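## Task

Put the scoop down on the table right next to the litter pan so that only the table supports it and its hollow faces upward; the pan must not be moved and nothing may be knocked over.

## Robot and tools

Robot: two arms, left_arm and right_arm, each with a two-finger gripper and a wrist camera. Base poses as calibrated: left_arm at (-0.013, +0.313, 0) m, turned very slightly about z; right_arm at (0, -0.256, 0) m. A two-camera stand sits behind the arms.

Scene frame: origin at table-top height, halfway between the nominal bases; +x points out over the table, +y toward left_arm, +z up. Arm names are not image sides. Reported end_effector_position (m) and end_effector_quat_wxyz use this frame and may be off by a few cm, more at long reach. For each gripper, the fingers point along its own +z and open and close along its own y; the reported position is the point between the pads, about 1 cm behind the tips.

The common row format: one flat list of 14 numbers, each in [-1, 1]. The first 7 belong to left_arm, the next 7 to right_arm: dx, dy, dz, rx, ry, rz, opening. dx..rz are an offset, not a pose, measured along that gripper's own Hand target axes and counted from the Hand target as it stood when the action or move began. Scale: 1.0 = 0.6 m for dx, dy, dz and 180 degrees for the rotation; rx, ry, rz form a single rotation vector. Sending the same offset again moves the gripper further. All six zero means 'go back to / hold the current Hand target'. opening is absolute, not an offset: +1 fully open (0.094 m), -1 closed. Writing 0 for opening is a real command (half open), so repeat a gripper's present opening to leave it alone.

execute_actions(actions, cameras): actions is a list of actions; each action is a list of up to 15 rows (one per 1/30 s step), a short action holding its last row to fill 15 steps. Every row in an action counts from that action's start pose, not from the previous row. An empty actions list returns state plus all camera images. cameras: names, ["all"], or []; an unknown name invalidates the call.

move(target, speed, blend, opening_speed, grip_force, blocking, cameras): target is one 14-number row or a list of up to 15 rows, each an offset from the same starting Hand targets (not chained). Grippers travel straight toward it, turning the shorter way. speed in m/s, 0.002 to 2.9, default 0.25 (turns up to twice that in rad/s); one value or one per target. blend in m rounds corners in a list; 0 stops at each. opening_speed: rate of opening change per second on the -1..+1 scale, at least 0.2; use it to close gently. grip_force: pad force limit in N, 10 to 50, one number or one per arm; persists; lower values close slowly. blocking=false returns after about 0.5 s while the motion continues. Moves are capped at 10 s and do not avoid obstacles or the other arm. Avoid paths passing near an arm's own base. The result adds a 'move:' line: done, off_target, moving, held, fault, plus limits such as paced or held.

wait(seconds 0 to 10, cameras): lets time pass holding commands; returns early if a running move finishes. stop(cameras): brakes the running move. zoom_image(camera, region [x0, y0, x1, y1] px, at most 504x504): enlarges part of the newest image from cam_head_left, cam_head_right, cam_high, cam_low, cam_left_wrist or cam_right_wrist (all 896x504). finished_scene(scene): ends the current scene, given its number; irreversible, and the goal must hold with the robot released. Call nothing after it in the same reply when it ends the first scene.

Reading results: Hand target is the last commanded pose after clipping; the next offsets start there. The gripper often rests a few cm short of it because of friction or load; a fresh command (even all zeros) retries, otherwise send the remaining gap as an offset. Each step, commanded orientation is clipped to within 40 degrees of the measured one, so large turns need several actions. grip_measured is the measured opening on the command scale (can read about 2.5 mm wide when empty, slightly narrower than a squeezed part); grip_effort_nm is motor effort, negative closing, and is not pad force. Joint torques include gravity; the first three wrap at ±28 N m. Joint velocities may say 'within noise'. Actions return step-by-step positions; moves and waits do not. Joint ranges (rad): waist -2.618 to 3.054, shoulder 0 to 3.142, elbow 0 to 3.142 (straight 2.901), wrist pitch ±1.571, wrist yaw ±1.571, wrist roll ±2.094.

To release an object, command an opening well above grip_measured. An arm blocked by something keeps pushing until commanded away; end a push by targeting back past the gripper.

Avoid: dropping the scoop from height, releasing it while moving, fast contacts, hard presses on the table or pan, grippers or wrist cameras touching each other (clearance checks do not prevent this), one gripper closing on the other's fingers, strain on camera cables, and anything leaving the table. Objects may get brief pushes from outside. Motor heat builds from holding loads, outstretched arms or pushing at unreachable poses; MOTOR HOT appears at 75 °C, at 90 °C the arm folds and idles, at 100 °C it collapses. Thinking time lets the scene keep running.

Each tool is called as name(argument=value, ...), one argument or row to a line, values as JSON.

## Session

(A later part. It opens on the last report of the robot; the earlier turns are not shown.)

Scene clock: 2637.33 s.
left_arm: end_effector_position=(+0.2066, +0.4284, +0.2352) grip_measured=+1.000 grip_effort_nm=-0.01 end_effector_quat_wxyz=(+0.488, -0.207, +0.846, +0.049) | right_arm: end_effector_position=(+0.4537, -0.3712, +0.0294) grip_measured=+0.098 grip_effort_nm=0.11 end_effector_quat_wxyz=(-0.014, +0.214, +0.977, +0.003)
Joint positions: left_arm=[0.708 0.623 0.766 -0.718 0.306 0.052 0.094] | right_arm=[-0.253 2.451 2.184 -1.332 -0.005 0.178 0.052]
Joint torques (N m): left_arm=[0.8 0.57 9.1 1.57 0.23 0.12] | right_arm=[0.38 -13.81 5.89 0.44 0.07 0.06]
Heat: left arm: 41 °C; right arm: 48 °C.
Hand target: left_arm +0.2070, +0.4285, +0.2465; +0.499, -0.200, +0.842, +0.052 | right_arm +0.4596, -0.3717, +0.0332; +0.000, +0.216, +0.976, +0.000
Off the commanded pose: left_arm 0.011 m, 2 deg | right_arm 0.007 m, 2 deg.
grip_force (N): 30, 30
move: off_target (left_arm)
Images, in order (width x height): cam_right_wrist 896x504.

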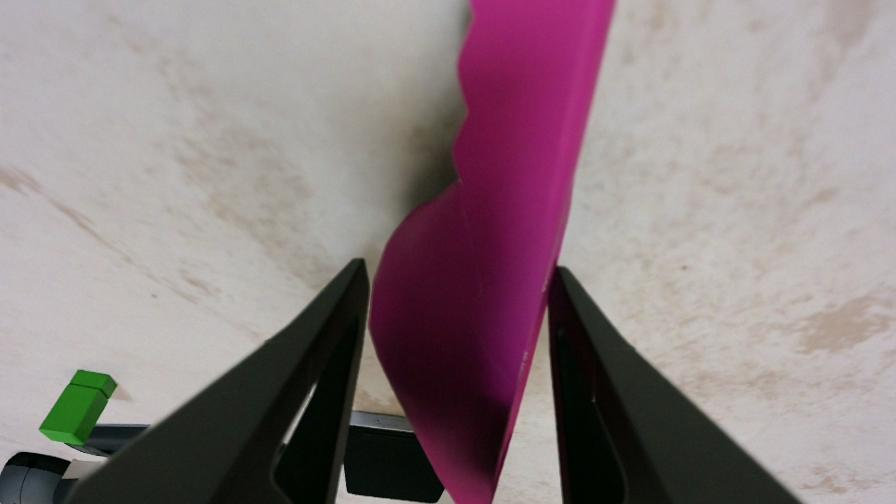

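move(
  target=[0,0,0,0,0,0,1, 0,0.0583,-0.0083,0,0,0,-0.95],
  speed=0.011,
  opening_speed=0.3,
  grip_force=25,
  cameras=["cam_right_wrist"],
)

Scene clock: 2659.27 s.
left_arm: end_effector_position=(+0.2066, +0.4284, +0.2352) grip_measured=+1.000 grip_effort_nm=0.00 end_effector_quat_wxyz=(+0.488, -0.207, +0.846, +0.049) | right_arm: end_effector_position=(+0.4679, -0.3426, +0.0415) grip_measured=-0.903 grip_effort_nm=-0.56 end_effector_quat_wxyz=(-0.003, +0.216, +0.976, +0.000)
Joint positions: left_arm=[0.708 0.623 0.766 -0.718 0.306 0.052 0.094] | right_arm=[-0.186 2.465 2.258 -1.37 -0.001 0.249 0.005]
Joint torques (N m): left_arm=[0.84 0.58 9.07 1.56 0.25 0.1] | right_arm=[0.84 -11.21 8.25 0.31 0.01 0.07]
Heat: left arm: 41 °C; right arm: 50 °C.
Hand target: left_arm +0.2070, +0.4285, +0.2465; +0.499, -0.200, +0.842, +0.052 | right_arm +0.4744, -0.3400, +0.0382; +0.000, +0.216, +0.976, +0.000
Off the commanded pose: left_arm 0.011 m, 2 deg | right_arm 0.008 m, 0 deg.
grip_force (N): 25, 25
move: off_target (left_arm)
Images, in order (width x height): cam_right_wrist 896x504.

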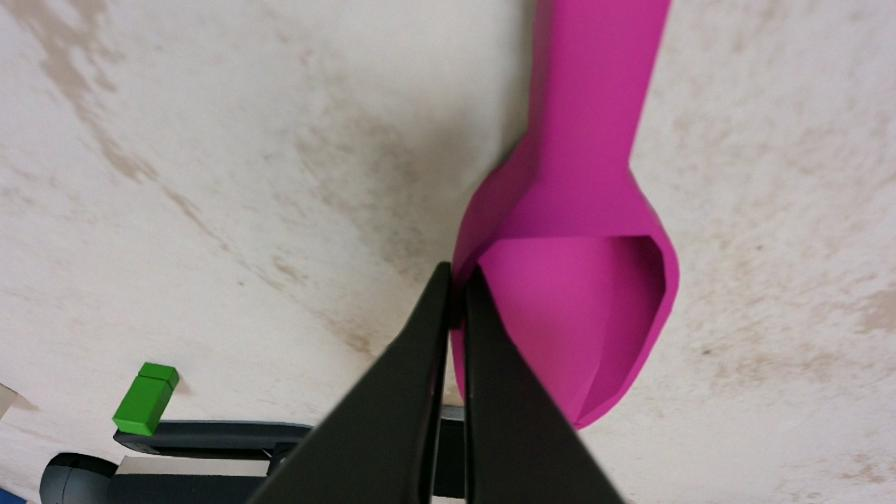

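move(
  target=[
    [0,0,0,0,0,0,1, 0,0,-0.1,0,0,0,-0.95],
    [0,0,0,0,0,0,1, 0.2305,0.297,-0.2333,0.0075,-0.0818,-0.464,-0.95],
    [0,0,0,0,0,0,1, 0.5768,0.6833,-0.2367,0.015,-0.1636,-0.928,-0.95],
  ],
  speed=0.3,
  blend=[0.03,0.05,0],
  cameras=["cam_high","cam_right_wrist"],
)

Scene clock: 2706.70 s.
left_arm: end_effector_position=(+0.2066, +0.4284, +0.2352) grip_measured=+1.000 grip_effort_nm=0.00 end_effector_quat_wxyz=(+0.488, -0.207, +0.846, +0.049) | right_arm: end_effector_position=(+0.3328, +0.1729, +0.1806) grip_measured=-0.905 grip_effort_nm=-0.57 end_effector_quat_wxyz=(-0.187, +0.932, -0.302, +0.069)
Joint positions: left_arm=[0.708 0.623 0.766 -0.718 0.306 0.052 0.094] | right_arm=[0.909 2.506 2.835 -1.498 0.001 -1.607 0.004]
Joint torques (N m): left_arm=[0.84 0.65 9.13 1.56 0.24 0.11] | right_arm=[-0.05 -11.41 8.13 0.99 -0.18 -0.09]
Heat: left arm: 41 °C; right arm: 47 °C.
Hand target: left_arm +0.2070, +0.4285, +0.2465; +0.499, -0.200, +0.842, +0.052 | right_arm +0.3332, +0.1776, +0.1802; -0.165, +0.938, -0.300, +0.053
Off the commanded pose: left_arm 0.011 m, 2 deg | right_arm 0.005 m, 3 deg.
elbow stopped short (right arm): the move would have taken joint 3 (elbow) straighter than the controller allows.
grip_force (N): 25, 25
move: off_target (left_arm, right_arm)
Images, in order (width x height): cam_high 896x504, cam_right_wrist 896x504.

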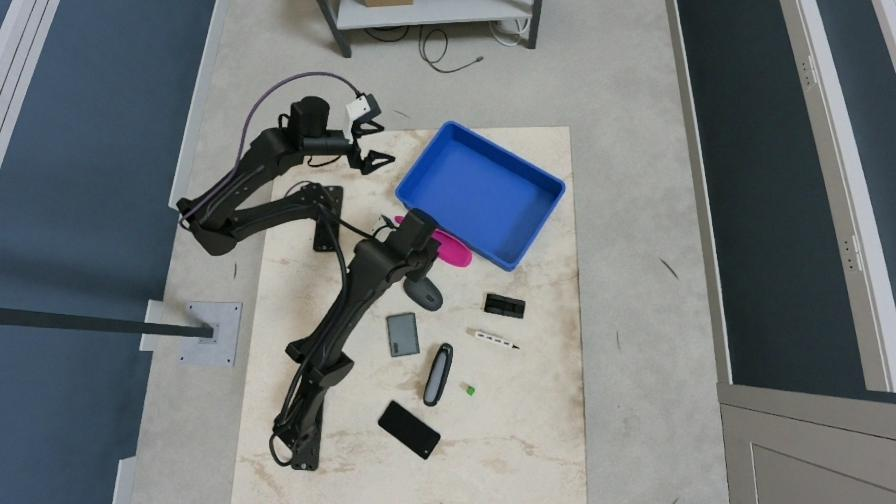

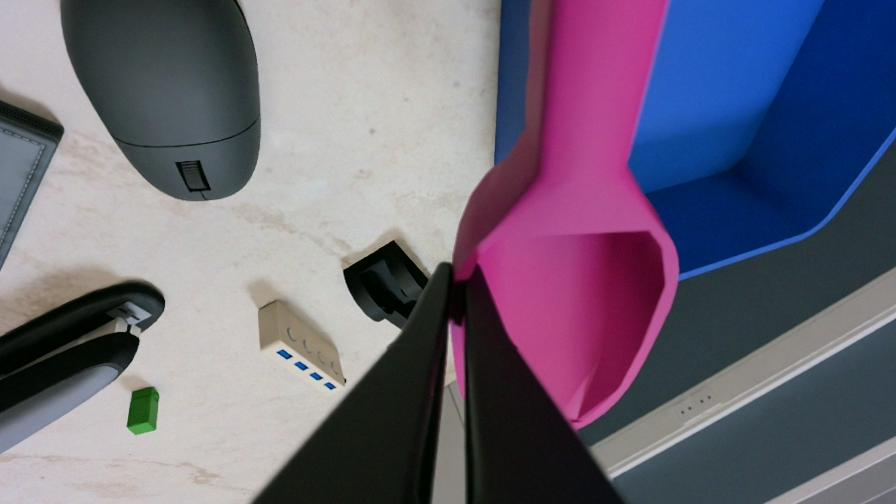

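move(
  target=[0,0,0,0,0,0,1, -0.0018,0.0501,0.2122,0,0,0,-0.95],
  speed=0.2,
  cameras=["cam_high","cam_right_wrist"],
)

Scene clock: 2734.20 s.
left_arm: end_effector_position=(+0.2066, +0.4284, +0.2352) grip_measured=+1.000 grip_effort_nm=0.00 end_effector_quat_wxyz=(+0.488, -0.207, +0.846, +0.049) | right_arm: end_effector_position=(+0.3441, +0.1876, +0.0368) grip_measured=-0.905 grip_effort_nm=-0.57 end_effector_quat_wxyz=(-0.151, +0.939, -0.303, +0.055)
Joint positions: left_arm=[0.708 0.623 0.766 -0.718 0.306 0.052 0.094] | right_arm=[0.909 2.487 2.227 -0.987 0 -1.609 0.004]
Joint torques (N m): left_arm=[0.85 0.64 9.13 1.57 0.22 0.11] | right_arm=[0.31 -16.61 5.53 0.95 -0.15 -0.03]
Heat: left arm: 41 °C; right arm: 46 °C.
Hand target: left_arm +0.2070, +0.4285, +0.2465; +0.499, -0.200, +0.842, +0.052 | right_arm +0.3412, +0.1907, +0.0501; -0.165, +0.938, -0.300, +0.053
Off the commanded pose: left_arm 0.011 m, 2 deg | right_arm 0.014 m, 2 deg.
grip_force (N): 25, 25
move: off_target (left_arm, right_arm)
Images, in order (width x height): cam_high 896x504, cam_right_wrist 896x504.

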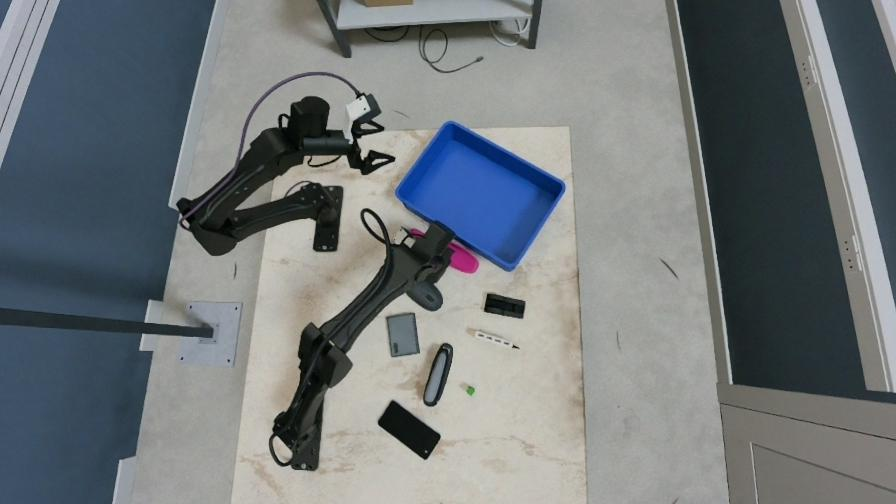

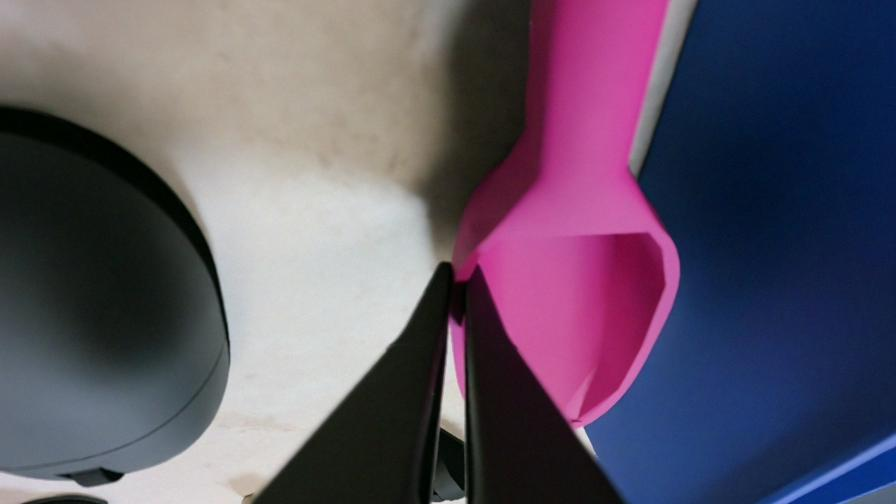

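move(
  target=[0,0,0,0,0,0,1, 0,0.0114,0.0313,0,0,0,-0.95],
  speed=0.06,
  cameras=[],
)

Scene clock: 2746.13 s.
left_arm: end_effector_position=(+0.2066, +0.4284, +0.2352) grip_measured=+1.000 grip_effort_nm=0.00 end_effector_quat_wxyz=(+0.488, -0.207, +0.846, +0.049) | right_arm: end_effector_position=(+0.3500, +0.1951, +0.0344) grip_measured=-0.905 grip_effort_nm=-0.57 end_effector_quat_wxyz=(-0.176, +0.935, -0.302, +0.064)
Joint positions: left_arm=[0.708 0.623 0.766 -0.718 0.306 0.052 0.094] | right_arm=[0.909 2.472 2.172 -0.894 0 -1.609 0.004]
Joint torques (N m): left_arm=[0.83 0.61 9.07 1.55 0.23 0.11] | right_arm=[0.29 -14.79 4.48 0.8 -0.14 -0.02]
Heat: left arm: 41 °C; right arm: 48 °C.
Hand target: left_arm +0.2070, +0.4285, +0.2465; +0.499, -0.200, +0.842, +0.052 | right_arm +0.3412, +0.1908, +0.0304; -0.166, +0.938, -0.300, +0.053
Off the commanded pose: left_arm 0.011 m, 2 deg | right_arm 0.011 m, 2 deg.
grip_force (N): 25, 25
move: off_target (left_arm, right_arm)
No camera images: "cameras" was empty.

wait(
  seconds=0.1,
  cameras=["cam_right_wrist","cam_low"],
)

Scene clock: 2758.47 s.
left_arm: end_effector_position=(+0.2066, +0.4284, +0.2352) grip_measured=+1.000 grip_effort_nm=0.00 end_effector_quat_wxyz=(+0.488, -0.207, +0.846, +0.049) | right_arm: end_effector_position=(+0.3500, +0.1951, +0.0343) grip_measured=-0.905 grip_effort_nm=-0.57 end_effector_quat_wxyz=(-0.176, +0.935, -0.302, +0.064)
Joint positions: left_arm=[0.708 0.623 0.766 -0.718 0.306 0.052 0.094] | right_arm=[0.909 2.472 2.171 -0.894 0 -1.609 0.004]
Joint torques (N m): left_arm=[0.8 0.66 9.06 1.56 0.24 0.12] | right_arm=[0.35 -14.8 4.45 0.85 -0.17 -0.02]
Heat: left arm: 41 °C; right arm: 47 °C.
Hand target: left_arm +0.2070, +0.4285, +0.2465; +0.499, -0.200, +0.842, +0.052 | right_arm +0.3412, +0.1908, +0.0303; -0.165, +0.938, -0.300, +0.053
Tool commands: left_gripper/opening=+1.0 right_gripper/opening=-0.95
Off the commanded pose: left_arm 0.011 m, 2 deg | right_arm 0.011 m, 2 deg.
grip_force (N): 25, 25
wait: 0.10 s; at rest from the start
Images, in order (width x height): cam_low 896x504, cam_right_wrist 896x504.

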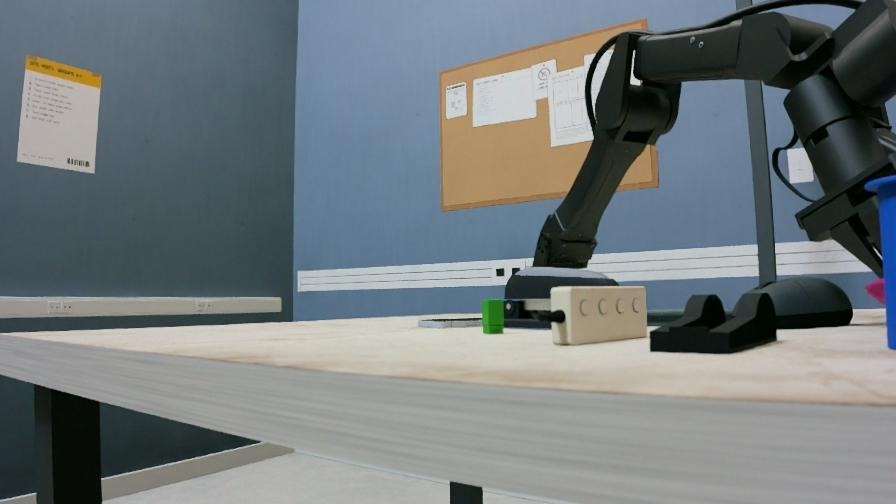

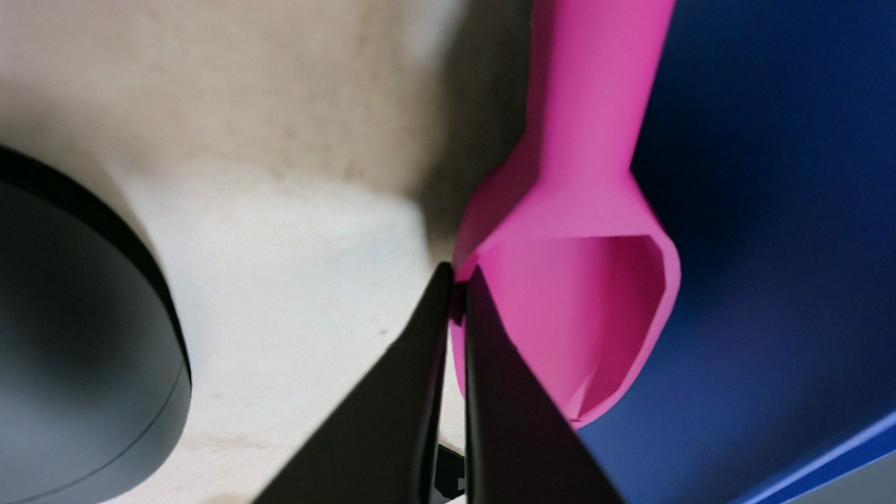

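move(
  target=[
    [0,0,0,0,0,0,1, 0.0003,0.0198,-0.0428,0,0,0,-0.95],
    [0,0,0,0,0,0,1, 0.0003,0.0312,-0.0115,0,0,0,-0.95],
  ],
  speed=0.08,
  cameras=["cam_right_wrist"],
)

Scene clock: 2766.57 s.
left_arm: end_effector_position=(+0.2066, +0.4284, +0.2352) grip_measured=+1.000 grip_effort_nm=0.00 end_effector_quat_wxyz=(+0.488, -0.207, +0.846, +0.049) | right_arm: end_effector_position=(+0.3388, +0.1809, +0.0336) grip_measured=-0.905 grip_effort_nm=-0.57 end_effector_quat_wxyz=(-0.177, +0.935, -0.302, +0.065)
Joint positions: left_arm=[0.708 0.623 0.766 -0.718 0.306 0.052 0.094] | right_arm=[0.909 2.375 1.994 -0.81 0 -1.609 0.004]
Joint torques (N m): left_arm=[0.84 0.65 9.06 1.53 0.22 0.11] | right_arm=[0.06 -14.48 4.38 0.77 -0.17 -0.05]
Heat: left arm: 41 °C; right arm: 47 °C.
Hand target: left_arm +0.2070, +0.4285, +0.2465; +0.499, -0.200, +0.842, +0.052 | right_arm +0.3297, +0.1744, +0.0303; -0.165, +0.938, -0.300, +0.053
Off the commanded pose: left_arm 0.011 m, 2 deg | right_arm 0.012 m, 2 deg.
grip_force (N): 25, 25
move: off_target (left_arm, right_arm)
Images, in order (width x height): cam_right_wrist 896x504.

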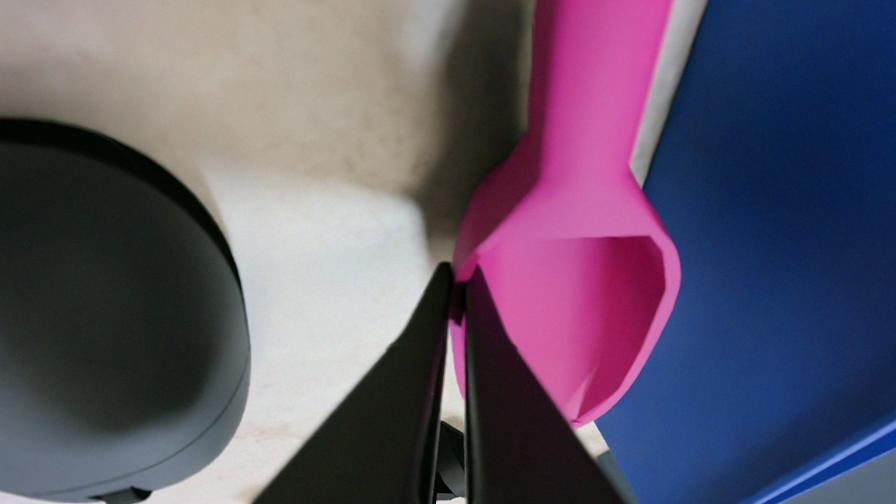

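move(
  target=[
    [0,0,0,0,0,0,1, 0,0,0,0,0,0,-0.5],
    [0,0,0,0,0,0,1, 0,0,-0.2,0,0,0,-0.5],
  ],
  speed=0.15,
  opening_speed=0.5,
  cameras=["cam_right_wrist","cam_high"],
)

Scene clock: 2773.03 s.
left_arm: end_effector_position=(+0.2066, +0.4284, +0.2352) grip_measured=+1.000 grip_effort_nm=0.00 end_effector_quat_wxyz=(+0.488, -0.207, +0.846, +0.049) | right_arm: end_effector_position=(+0.3052, +0.1377, +0.1117) grip_measured=-0.502 grip_effort_nm=0.11 end_effector_quat_wxyz=(-0.134, +0.942, -0.303, +0.049)
Joint positions: left_arm=[0.708 0.623 0.766 -0.718 0.306 0.052 0.094] | right_arm=[0.909 2.204 2.045 -1.127 0 -1.61 0.023]
Joint torques (N m): left_arm=[0.81 0.55 9.01 1.57 0.22 0.11] | right_arm=[-0.32 -16.31 8.46 0.7 -0.16 -0.09]
Heat: left arm: 41 °C; right arm: 48 °C.
Hand target: left_arm +0.2070, +0.4285, +0.2465; +0.499, -0.200, +0.842, +0.052 | right_arm +0.3060, +0.1410, +0.1431; -0.165, +0.938, -0.300, +0.053
Off the commanded pose: left_arm 0.011 m, 2 deg | right_arm 0.031 m, 4 deg.
grip_force (N): 25, 25
move: off_target (left_arm, right_arm)
Images, in order (width x height): cam_high 896x504, cam_right_wrist 896x504.

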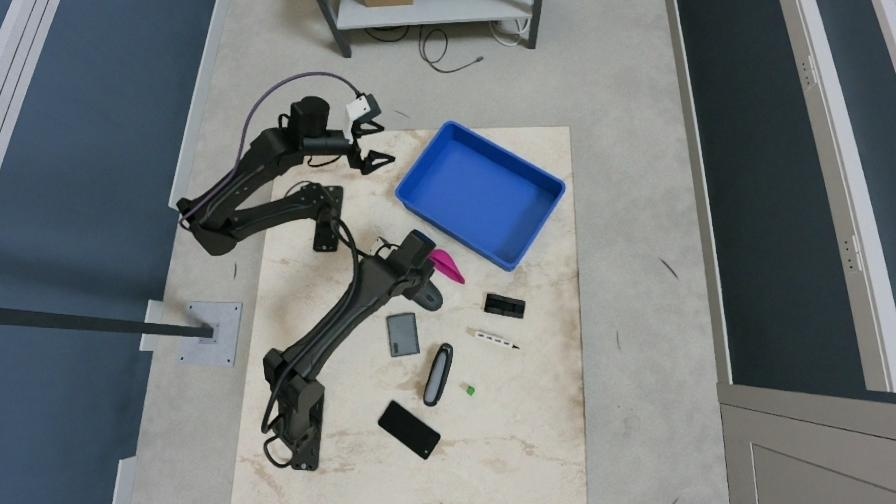

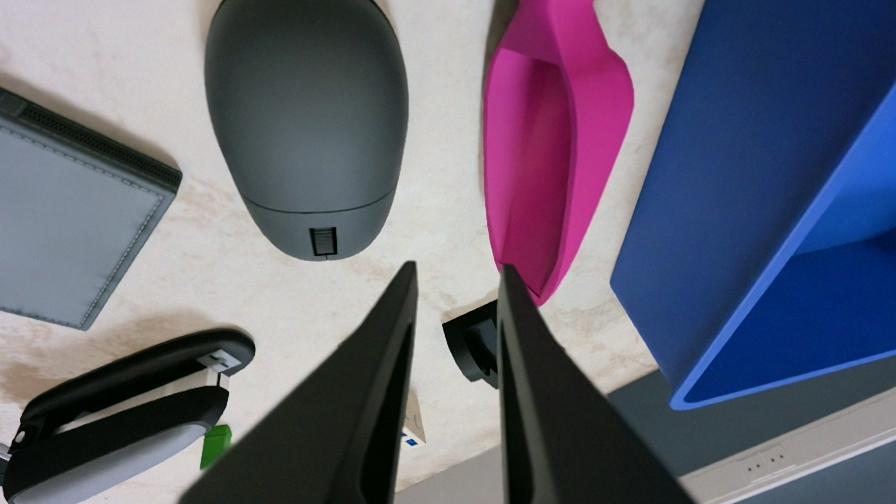

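move(
  target=[0,0,0,0,0,0,1, -0.009,-0.003,0.0205,0.172,-0.0163,-0.0229,0.0],
  speed=0.2,
  cameras=["cam_right_wrist"],
)

Scene clock: 2829.33 s.
left_arm: end_effector_position=(+0.2066, +0.4284, +0.2352) grip_measured=+1.000 grip_effort_nm=0.00 end_effector_quat_wxyz=(+0.488, -0.207, +0.846, +0.049) | right_arm: end_effector_position=(+0.3026, +0.1464, +0.1067) grip_measured=-0.002 grip_effort_nm=0.11 end_effector_quat_wxyz=(-0.386, +0.884, -0.241, +0.109)
Joint positions: left_arm=[0.708 0.623 0.766 -0.718 0.306 0.052 0.094] | right_arm=[0.886 1.829 1.195 -0.117 -0.106 -1.677 0.047]
Joint torques (N m): left_arm=[0.85 0.59 9.05 1.56 0.25 0.1] | right_arm=[-0.8 -13.14 6.9 1.77 -0.26 0]
Heat: left arm: 41 °C; right arm: 50 °C.
Hand target: left_arm +0.2070, +0.4285, +0.2465; +0.499, -0.200, +0.842, +0.052 | right_arm +0.3050, +0.1489, +0.1321; -0.415, +0.871, -0.237, +0.113
Off the commanded pose: left_arm 0.011 m, 2 deg | right_arm 0.026 m, 4 deg.
grip_force (N): 25, 25
move: off_target (left_arm, right_arm)
Images, in order (width x height): cam_right_wrist 896x504.

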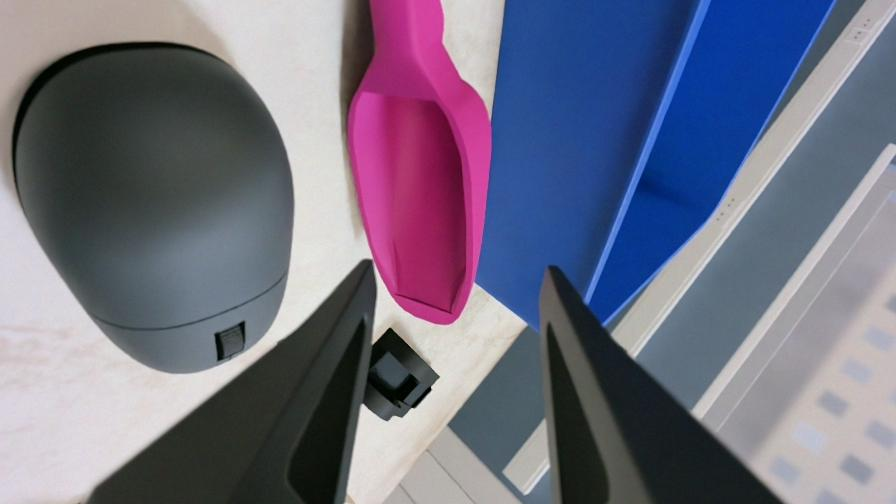

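move(
  target=[0,0,0,0,0,0,1, 0,0.0257,0.147,0,0,0,0.0],
  speed=0.12,
  cameras=["cam_right_wrist"],
)

Scene clock: 2849.30 s.
left_arm: end_effector_position=(+0.2066, +0.4284, +0.2352) grip_measured=+1.000 grip_effort_nm=0.00 end_effector_quat_wxyz=(+0.488, -0.207, +0.846, +0.049) | right_arm: end_effector_position=(+0.3332, +0.1863, +0.0579) grip_measured=-0.002 grip_effort_nm=0.11 end_effector_quat_wxyz=(-0.399, +0.878, -0.238, +0.116)
Joint positions: left_arm=[0.708 0.623 0.766 -0.718 0.306 0.052 0.094] | right_arm=[0.89 2.075 1.305 0.052 -0.102 -1.677 0.047]
Joint torques (N m): left_arm=[0.83 0.64 9.06 1.58 0.23 0.11] | right_arm=[1.02 -9.5 9.07 1.83 -0.1 0.16]
Heat: left arm: 41 °C; right arm: 51 °C.
Hand target: left_arm +0.2070, +0.4285, +0.2465; +0.499, -0.200, +0.842, +0.052 | right_arm +0.3350, +0.1996, +0.0647; -0.415, +0.871, -0.237, +0.113
Off the commanded pose: left_arm 0.011 m, 2 deg | right_arm 0.015 m, 2 deg.
grip_force (N): 25, 25
move: off_target (left_arm, right_arm)
Images, in order (width x height): cam_right_wrist 896x504.

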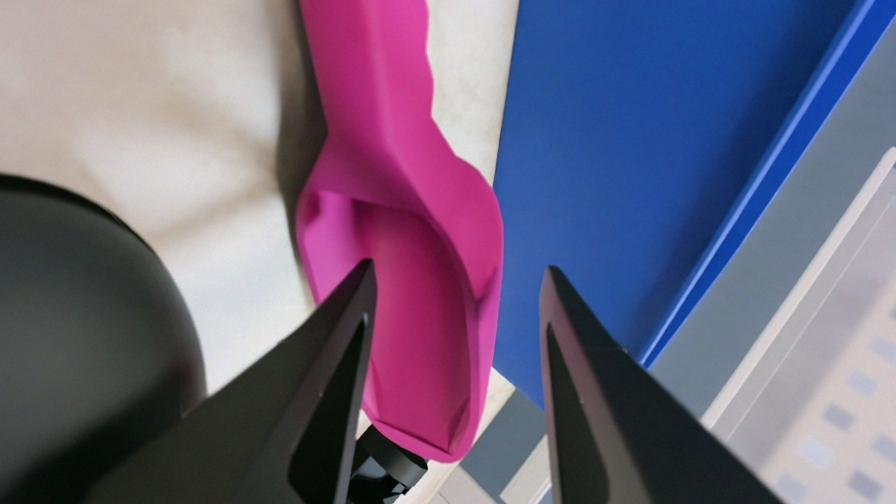

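move(
  target=[
    [0,0,0,0,0,0,1, 0,-0.01,0.0233,0,0,0,0.0],
    [0,0,0,0,0,0,1, 0,-0.01,0.0233,0,0,0,-0.95],
  ],
  speed=0.08,
  opening_speed=0.5,
  grip_force=30,
  cameras=["cam_right_wrist"],
)

Scene clock: 2865.83 s.
left_arm: end_effector_position=(+0.2066, +0.4284, +0.2352) grip_measured=+1.000 grip_effort_nm=0.00 end_effector_quat_wxyz=(+0.488, -0.207, +0.846, +0.049) | right_arm: end_effector_position=(+0.3413, +0.2018, +0.0575) grip_measured=-0.889 grip_effort_nm=-0.62 end_effector_quat_wxyz=(-0.406, +0.875, -0.236, +0.118)
Joint positions: left_arm=[0.708 0.623 0.766 -0.718 0.306 0.052 0.094] | right_arm=[0.897 2.13 1.376 0.052 -0.098 -1.671 0.005]
Joint torques (N m): left_arm=[0.88 0.59 9.07 1.55 0.22 0.11] | right_arm=[0.76 -9.84 9.2 1.67 -0.1 0.11]
Heat: left arm: 41 °C; right arm: 49 °C.
Hand target: left_arm +0.2070, +0.4285, +0.2465; +0.499, -0.200, +0.842, +0.052 | right_arm +0.3423, +0.2122, +0.0604; -0.415, +0.871, -0.237, +0.113
Off the commanded pose: left_arm 0.011 m, 2 deg | right_arm 0.011 m, 1 deg.
grip_force (N): 30, 30
move: off_target (left_arm, right_arm); target 2's new opening was sent with right_arm's hand 0.011 m and 1 deg from that target
Images, in order (width x height): cam_right_wrist 896x504.

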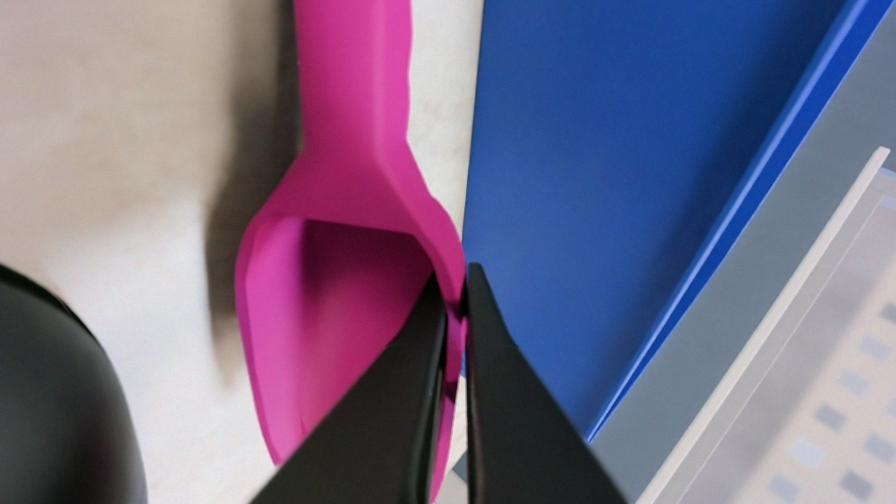

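move(
  target=[
    [0,0,0,0,0,0,1, -0.0017,-0.0588,-0.0862,0,0,0,-0.95],
    [0,0,0,0,0,0,1, 0.0508,-0.0385,-0.3217,-0.3021,0.1532,0.5031,-0.95],
    [0,0,0,0,0,0,1, 0.0378,-0.12,-0.1685,-0.0148,-0.287,-0.9427,-0.95],
  ],
  speed=0.35,
  blend=[0.03,0.04,0],
  cameras=["cam_high","cam_right_wrist"],
)

Scene clock: 2899.23 s.
left_arm: end_effector_position=(+0.2066, +0.4284, +0.2352) grip_measured=+1.000 grip_effort_nm=-0.01 end_effector_quat_wxyz=(+0.488, -0.207, +0.846, +0.049) | right_arm: end_effector_position=(+0.3383, +0.1650, +0.1786) grip_measured=-0.890 grip_effort_nm=-0.66 end_effector_quat_wxyz=(+0.053, +0.283, +0.939, +0.186)
Joint positions: left_arm=[0.708 0.623 0.766 -0.718 0.306 0.052 0.094] | right_arm=[0.875 2.508 2.834 -1.511 -0.048 1.47 0.005]
Joint torques (N m): left_arm=[0.81 0.54 9.05 1.56 0.23 0.1] | right_arm=[0.44 -11.36 8.21 1.22 0.15 0.02]
Heat: left arm: 41 °C; right arm: 47 °C.
Hand target: left_arm +0.2070, +0.4285, +0.2465; +0.499, -0.200, +0.842, +0.052 | right_arm +0.3449, +0.1722, +0.1802; +0.043, +0.286, +0.947, +0.143
Off the commanded pose: left_arm 0.011 m, 2 deg | right_arm 0.010 m, 5 deg.
elbow stopped short (right arm): the move would have taken joint 3 (elbow) straighter than the controller allows.
grip_force (N): 30, 30
move: off_target (left_arm, right_arm)
Images, in order (width x height): cam_high 896x504, cam_right_wrist 896x504.

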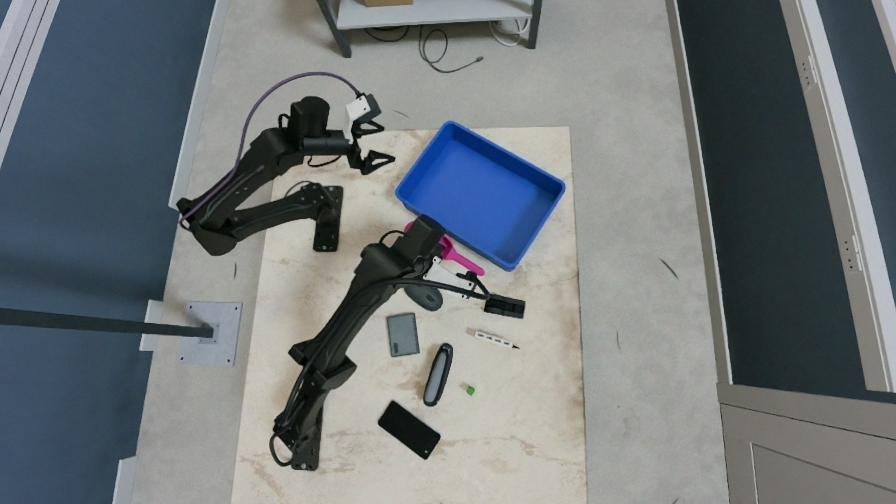

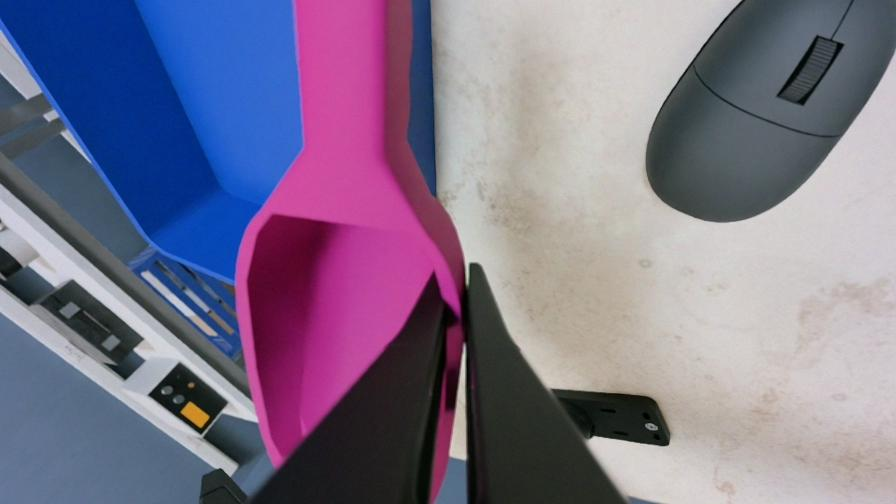

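move(
  target=[0,0,0,0,0,0,1, 0,-0.0855,0.192,0,0,0,-0.95],
  speed=0.2,
  cameras=["cam_right_wrist"],
)

Scene clock: 2920.10 s.
left_arm: end_effector_position=(+0.2066, +0.4284, +0.2352) grip_measured=+1.000 grip_effort_nm=0.00 end_effector_quat_wxyz=(+0.488, -0.207, +0.846, +0.049) | right_arm: end_effector_position=(+0.3312, +0.1543, +0.0285) grip_measured=-0.890 grip_effort_nm=-0.66 end_effector_quat_wxyz=(+0.026, +0.288, +0.951, +0.115)
Joint positions: left_arm=[0.708 0.623 0.766 -0.718 0.306 0.052 0.094] | right_arm=[0.875 2.42 2.098 -1.016 -0.041 1.467 0.005]
Joint torques (N m): left_arm=[0.8 0.66 9.01 1.56 0.24 0.11] | right_arm=[0.18 -18.04 6.01 0.89 0.08 -0.03]
Heat: left arm: 41 °C; right arm: 48 °C.
Hand target: left_arm +0.2070, +0.4285, +0.2465; +0.499, -0.200, +0.842, +0.052 | right_arm +0.3365, +0.1596, +0.0549; +0.043, +0.286, +0.947, +0.143
Off the commanded pose: left_arm 0.011 m, 2 deg | right_arm 0.028 m, 4 deg.
grip_force (N): 30, 30
move: off_target (left_arm, right_arm)
Images, in order (width x height): cam_right_wrist 896x504.

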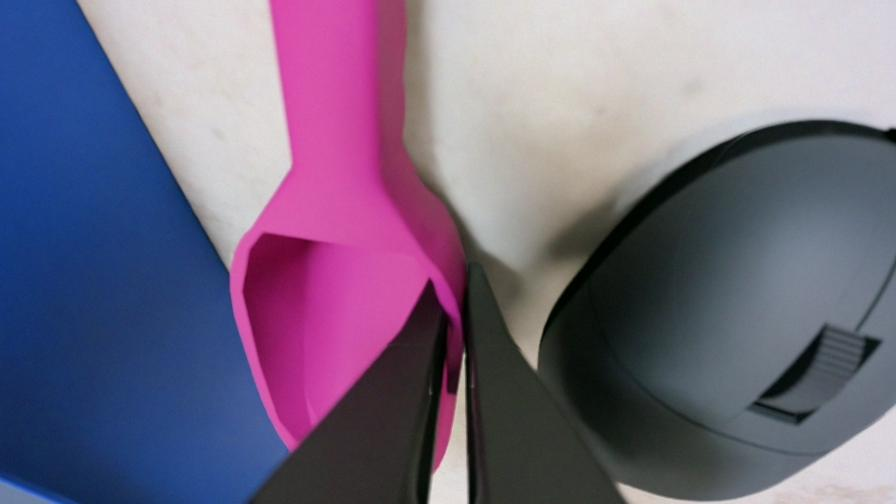

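move(
  target=[0,0,0,0,0,0,1, 0,-0.0039,0.0128,0.02,0,0,-0.95],
  speed=0.06,
  cameras=[],
)

Scene clock: 2935.50 s.
left_arm: end_effector_position=(+0.2066, +0.4284, +0.2352) grip_measured=+1.000 grip_effort_nm=0.00 end_effector_quat_wxyz=(+0.488, -0.207, +0.846, +0.049) | right_arm: end_effector_position=(+0.3325, +0.1556, +0.0467) grip_measured=-0.890 grip_effort_nm=-0.66 end_effector_quat_wxyz=(+0.026, +0.288, +0.951, +0.112)
Joint positions: left_arm=[0.708 0.623 0.766 -0.718 0.306 0.052 0.094] | right_arm=[0.875 2.434 2.197 -1.107 -0.04 1.467 0.005]
Joint torques (N m): left_arm=[0.87 0.58 9.07 1.54 0.24 0.1] | right_arm=[0.4 -11.84 8.99 0.69 0.16 -0.02]
Heat: left arm: 41 °C; right arm: 49 °C.
Hand target: left_arm +0.2070, +0.4285, +0.2465; +0.499, -0.200, +0.842, +0.052 | right_arm +0.3365, +0.1596, +0.0469; +0.034, +0.287, +0.951, +0.113
Off the commanded pose: left_arm 0.011 m, 2 deg | right_arm 0.006 m, 1 deg.
grip_force (N): 30, 30
move: off_target (left_arm)
No camera images: "cameras" was empty.

move(
  target=[0,0,0,0,0,0,1, 0,-0.0054,0.0175,0,0,0,-0.95],
  speed=0.05,
  cameras=[],
)

Scene clock: 2944.00 s.
left_arm: end_effector_position=(+0.2066, +0.4284, +0.2352) grip_measured=+1.000 grip_effort_nm=-0.01 end_effector_quat_wxyz=(+0.488, -0.207, +0.846, +0.049) | right_arm: end_effector_position=(+0.3336, +0.1569, +0.0433) grip_measured=-0.890 grip_effort_nm=-0.66 end_effector_quat_wxyz=(+0.027, +0.288, +0.950, +0.115)
Joint positions: left_arm=[0.708 0.623 0.766 -0.718 0.306 0.052 0.094] | right_arm=[0.875 2.434 2.182 -1.085 -0.04 1.467 0.005]
Joint torques (N m): left_arm=[0.83 0.61 9.05 1.54 0.2 0.1] | right_arm=[0.39 -12.03 6.35 0.91 0.16 -0.02]
Heat: left arm: 41 °C; right arm: 49 °C.
Hand target: left_arm +0.2070, +0.4285, +0.2465; +0.499, -0.200, +0.842, +0.052 | right_arm +0.3361, +0.1590, +0.0359; +0.034, +0.287, +0.951, +0.113
Off the commanded pose: left_arm 0.011 m, 2 deg | right_arm 0.008 m, 1 deg.
grip_force (N): 30, 30
move: off_target (left_arm)
No camera images: "cameras" was empty.

move(
  target=[0,0,0,0,0,0,1, 0,-0.0059,0.0191,0,0,0,-0.95],
  speed=0.05,
  cameras=[],
)

Scene clock: 2947.67 s.
left_arm: end_effector_position=(+0.2066, +0.4284, +0.2352) grip_measured=+1.000 grip_effort_nm=-0.01 end_effector_quat_wxyz=(+0.488, -0.207, +0.846, +0.049) | right_arm: end_effector_position=(+0.3332, +0.1565, +0.0311) grip_measured=-0.890 grip_effort_nm=-0.66 end_effector_quat_wxyz=(+0.027, +0.288, +0.950, +0.115)
Joint positions: left_arm=[0.708 0.623 0.766 -0.718 0.306 0.052 0.094] | right_arm=[0.875 2.434 2.133 -1.037 -0.04 1.467 0.005]
Joint torques (N m): left_arm=[0.8 0.66 9.05 1.55 0.24 0.09] | right_arm=[0.36 -12.05 6.34 0.89 0.16 -0.02]
Heat: left arm: 41 °C; right arm: 49 °C.
Hand target: left_arm +0.2070, +0.4285, +0.2465; +0.499, -0.200, +0.842, +0.052 | right_arm +0.3356, +0.1584, +0.0239; +0.034, +0.287, +0.951, +0.113
Off the commanded pose: left_arm 0.011 m, 2 deg | right_arm 0.008 m, 1 deg.
grip_force (N): 30, 30
move: off_target (left_arm)
No camera images: "cameras" was empty.

move(
  target=[0,0,0,0,0,0,1, 0,-0.003,0.0096,0,0,0,-0.95],
  speed=0.05,
  cameras=["cam_right_wrist"],
)

Scene clock: 2951.77 s.
left_arm: end_effector_position=(+0.2066, +0.4284, +0.2352) grip_measured=+1.000 grip_effort_nm=0.00 end_effector_quat_wxyz=(+0.488, -0.207, +0.846, +0.049) | right_arm: end_effector_position=(+0.3350, +0.1580, +0.0278) grip_measured=-0.890 grip_effort_nm=-0.66 end_effector_quat_wxyz=(+0.030, +0.287, +0.950, +0.119)
Joint positions: left_arm=[0.708 0.623 0.766 -0.718 0.306 0.052 0.094] | right_arm=[0.875 2.434 2.118 -1.011 -0.038 1.467 0.005]
Joint torques (N m): left_arm=[0.81 0.65 9.06 1.55 0.23 0.11] | right_arm=[0.36 -11.97 5.74 0.88 0.13 -0.03]
Heat: left arm: 41 °C; right arm: 49 °C.
Hand target: left_arm +0.2070, +0.4285, +0.2465; +0.499, -0.200, +0.842, +0.052 | right_arm +0.3354, +0.1580, +0.0178; +0.034, +0.287, +0.951, +0.113
Off the commanded pose: left_arm 0.011 m, 2 deg | right_arm 0.010 m, 1 deg.
grip_force (N): 30, 30
move: off_target (left_arm)
Images, in order (width x height): cam_right_wrist 896x504.

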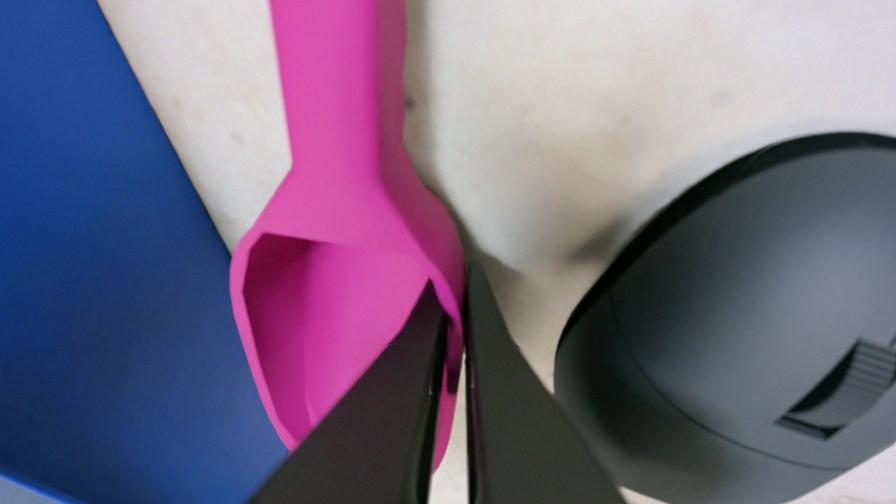

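execute_actions(
  actions=[],
  cameras=["cam_high", "cam_right_wrist"],
)

Scene clock: 2995.33 s.
left_arm: end_effector_position=(+0.2066, +0.4284, +0.2352) grip_measured=+1.000 grip_effort_nm=0.00 end_effector_quat_wxyz=(+0.488, -0.207, +0.846, +0.049) | right_arm: end_effector_position=(+0.3351, +0.1581, +0.0279) grip_measured=-0.890 grip_effort_nm=-0.66 end_effector_quat_wxyz=(+0.030, +0.287, +0.950, +0.119)
Joint positions: left_arm=[0.708 0.623 0.766 -0.718 0.306 0.052 0.094] | right_arm=[0.875 2.434 2.118 -1.011 -0.038 1.467 0.005]
Joint velocities: within noise
Joint torques (N m): left_arm=[0.8 0.72 9.09 1.54 0.22 0.1] | right_arm=[0.35 -12 5.74 0.89 0.13 -0.03]
Heat: left arm: 41 °C; right arm: 49 °C.
Hand target: left_arm +0.2070, +0.4285, +0.2465; +0.499, -0.200, +0.842, +0.052 | right_arm +0.3354, +0.1580, +0.0179; +0.034, +0.287, +0.951, +0.113
Tool commands: left_gripper/opening=+1.0 right_gripper/opening=-0.95
Off the commanded pose: left_arm 0.011 m, 2 deg | right_arm 0.010 m, 1 deg.
grip_force (N): 30, 30
Images, in order (width x height): cam_high 896x504, cam_right_wrist 896x504.

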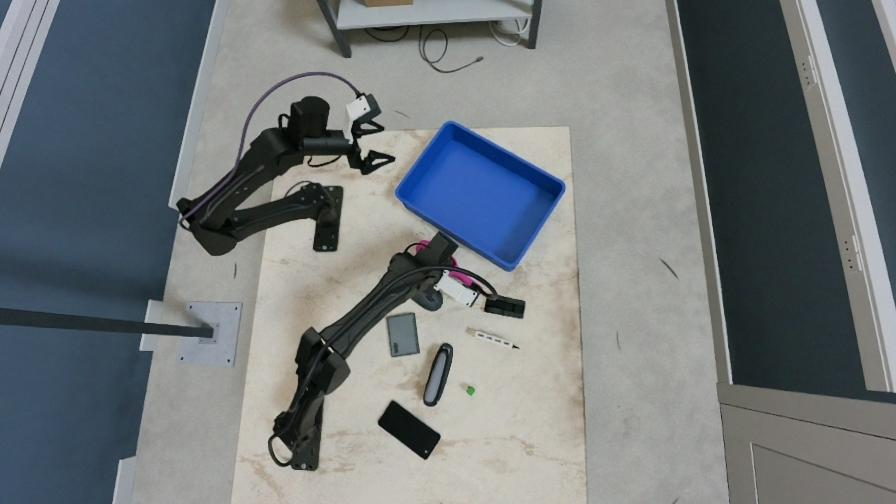

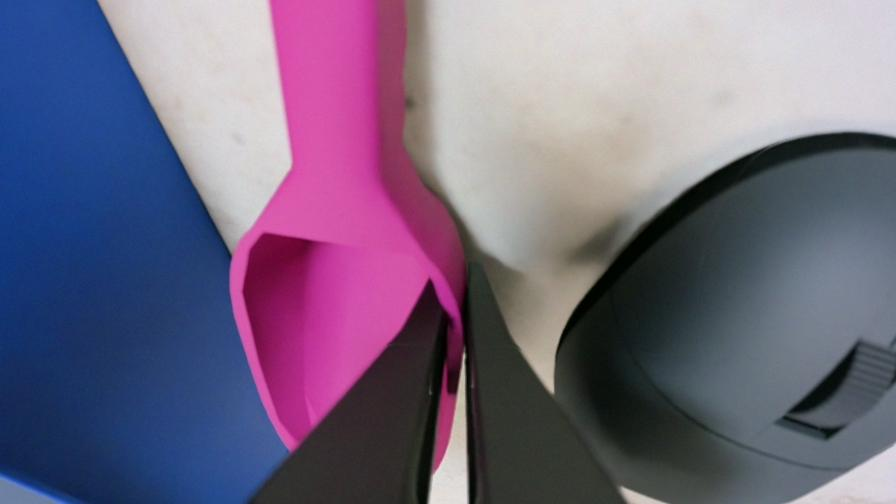

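move(
  target=[
    [0,0,0,0,0,0,1,0,0.0031,-0.013,0,0,0,-0.95],
    [0,0,0,0,0,0,1,0,0.0031,-0.013,0,0,0,-0.3],
    [0,0,0,0,0,0,1,0.001,0.0163,-0.2313,0,0,0,-0.3],
  ],
  speed=[0.05,0.05,0.2],
  opening_speed=0.6,
  cameras=["cam_right_wrist"],
)

Scene clock: 3032.90 s.
left_arm: end_effector_position=(+0.2066, +0.4284, +0.2352) grip_measured=+1.000 grip_effort_nm=0.00 end_effector_quat_wxyz=(+0.488, -0.207, +0.846, +0.049) | right_arm: end_effector_position=(+0.3189, +0.1387, +0.1581) grip_measured=-0.302 grip_effort_nm=0.11 end_effector_quat_wxyz=(+0.029, +0.288, +0.950, +0.117)
Joint positions: left_arm=[0.708 0.623 0.766 -0.718 0.306 0.052 0.094] | right_arm=[0.875 2.449 2.679 -1.562 -0.038 1.467 0.033]
Joint torques (N m): left_arm=[0.85 0.61 8.99 1.54 0.24 0.11] | right_arm=[-0.03 -10.97 8.01 0.68 0.13 -0.07]
Heat: left arm: 41 °C; right arm: 49 °C.
Hand target: left_arm +0.2070, +0.4285, +0.2465; +0.499, -0.200, +0.842, +0.052 | right_arm +0.3224, +0.1392, +0.1552; +0.034, +0.287, +0.951, +0.113
Off the commanded pose: left_arm 0.011 m, 2 deg | right_arm 0.005 m, 1 deg.
grip_force (N): 30, 30
move: off_target (left_arm)
Images, in order (width x height): cam_right_wrist 896x504.

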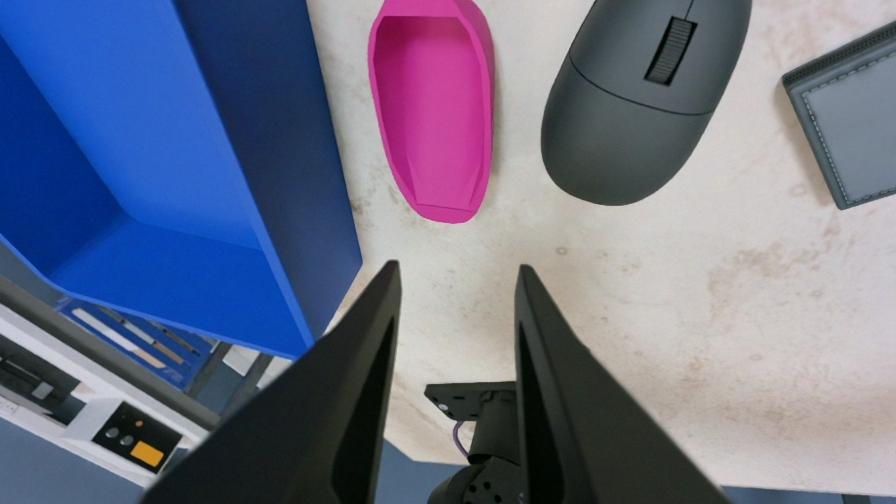

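move(
  target=[-0.0095,-0.0553,0.1177,0.1694,0.3126,0.3593,1,0,0,0,0,0,0,-0.3],
  speed=0.3,
  cameras=["cam_high"],
)

Scene clock: 3246.07 s.
left_arm: end_effector_position=(+0.2761, +0.4209, +0.2163) grip_measured=+1.000 grip_effort_nm=-0.01 end_effector_quat_wxyz=(+0.041, +0.375, +0.926, +0.037) | right_arm: end_effector_position=(+0.3187, +0.1385, +0.1581) grip_measured=-0.302 grip_effort_nm=0.11 end_effector_quat_wxyz=(+0.029, +0.288, +0.950, +0.117)
Joint positions: left_arm=[0.363 1.66 1.759 -1.558 0.001 1.124 0.094] | right_arm=[0.875 2.449 2.679 -1.563 -0.038 1.467 0.033]
Joint torques (N m): left_arm=[-0.8 -6.31 8.46 0.35 0 0.07] | right_arm=[-0.09 -10.89 8.08 0.64 0.13 -0.08]
Heat: left arm: 41 °C; right arm: 43 °C.
Hand target: left_arm +0.2801, +0.4202, +0.2199; +0.000, +0.382, +0.924, +0.000 | right_arm +0.3224, +0.1392, +0.1552; +0.034, +0.287, +0.951, +0.113
Off the commanded pose: left_arm 0.005 m, 6 deg | right_arm 0.005 m, 1 deg.
joint sent to its limit (left arm) — joint 4 (wrist pitch), lower limit. The joint targets are off in orientation, not in position.
grip_force (N): 30, 30
move: off_target (left_arm)
Images, in order (width x height): cam_high 896x504.

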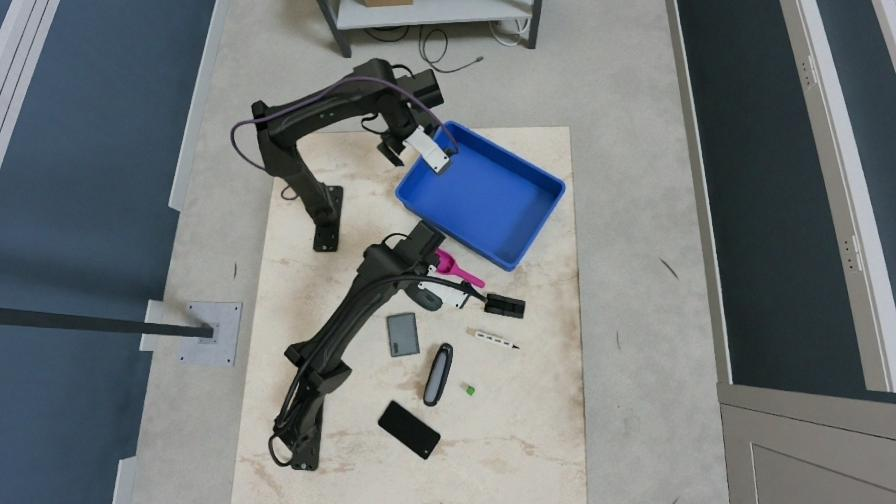

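move(
  target=[0,0,0,0.1009,-0.0583,-0.3299,1,0,0,0,0,0,0,-0.3],
  speed=0.3,
  cameras=[],
)

Scene clock: 3255.17 s.
left_arm: end_effector_position=(+0.2797, +0.4209, +0.2237) grip_measured=+1.000 grip_effort_nm=-0.01 end_effector_quat_wxyz=(+0.107, -0.135, +0.976, -0.130) | right_arm: end_effector_position=(+0.3187, +0.1385, +0.1581) grip_measured=-0.302 grip_effort_nm=0.11 end_effector_quat_wxyz=(+0.029, +0.288, +0.950, +0.117)
Joint positions: left_arm=[0.543 1.667 1.759 -1.564 0.324 0.245 0.094] | right_arm=[0.875 2.449 2.679 -1.563 -0.038 1.467 0.033]
Joint torques (N m): left_arm=[0.65 -6.41 5.3 0.4 0.42 -0.04] | right_arm=[-0.01 -10.91 8.06 0.65 0.12 -0.08]
Heat: left arm: 40 °C; right arm: 43 °C.
Hand target: left_arm +0.2801, +0.4202, +0.2200; +0.023, -0.129, +0.976, -0.172 | right_arm +0.3224, +0.1392, +0.1552; +0.034, +0.287, +0.951, +0.113
Off the commanded pose: left_arm 0.004 m, 11 deg | right_arm 0.005 m, 1 deg.
joint sent to its limit (left arm) — joint 4 (wrist pitch), lower limit. The joint targets are off in orientation, not in position.
grip_force (N): 30, 30
move: off_target (left_arm)
No camera images: "cameras" was empty.

move(
  target=[
    [0,0,0,0,0,0,1,-0.001,-0.0132,0.2183,0,0,0,-0.3],
    [0,0,0,0,0,0,1,-0.001,-0.0132,0.2183,0,0,0,-0.95],
  ],
  speed=0.12,
  grip_force=[30,30],
  opening_speed=0.5,
  cameras=["cam_right_wrist"],
)

Scene clock: 3279.97 s.
left_arm: end_effector_position=(+0.2798, +0.4208, +0.2237) grip_measured=+1.000 grip_effort_nm=-0.01 end_effector_quat_wxyz=(+0.107, -0.135, +0.976, -0.131) | right_arm: end_effector_position=(+0.3334, +0.1561, +0.0252) grip_measured=-0.948 grip_effort_nm=-0.11 end_effector_quat_wxyz=(+0.026, +0.288, +0.951, +0.109)
Joint positions: left_arm=[0.543 1.667 1.759 -1.564 0.325 0.245 0.094] | right_arm=[0.875 2.449 2.139 -1.039 -0.038 1.467 0.002]
Joint torques (N m): left_arm=[0.7 -6.41 5.37 0.39 0.37 -0.05] | right_arm=[0.39 -13.57 6.19 0.85 0.12 -0.02]
Heat: left arm: 39 °C; right arm: 43 °C.
Hand target: left_arm +0.2801, +0.4202, +0.2200; +0.023, -0.129, +0.976, -0.172 | right_arm +0.3354, +0.1580, +0.0260; +0.034, +0.287, +0.951, +0.113
Off the commanded pose: left_arm 0.004 m, 11 deg | right_arm 0.003 m, 1 deg.
joint sent to its limit (left arm) — joint 4 (wrist pitch), lower limit. The joint targets are off in orientation, not in position.
grip_force (N): 30, 30
move: off_target (left_arm)
Images, in order (width x height): cam_right_wrist 896x504.

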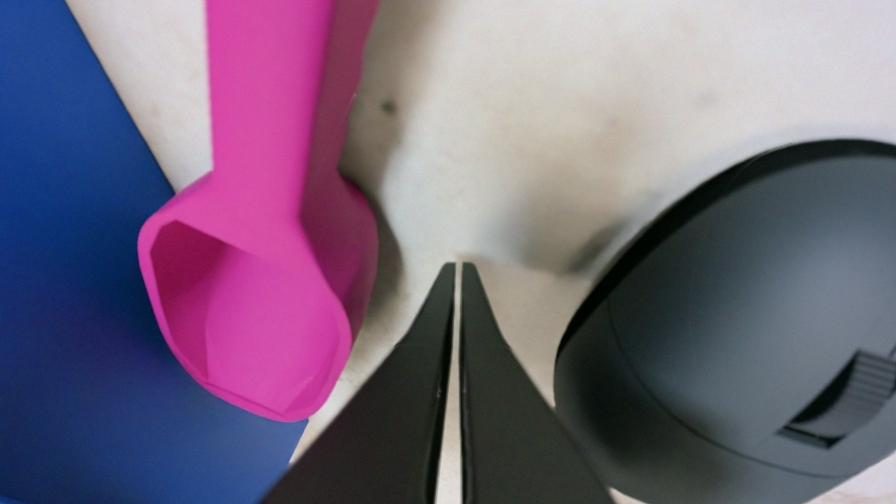

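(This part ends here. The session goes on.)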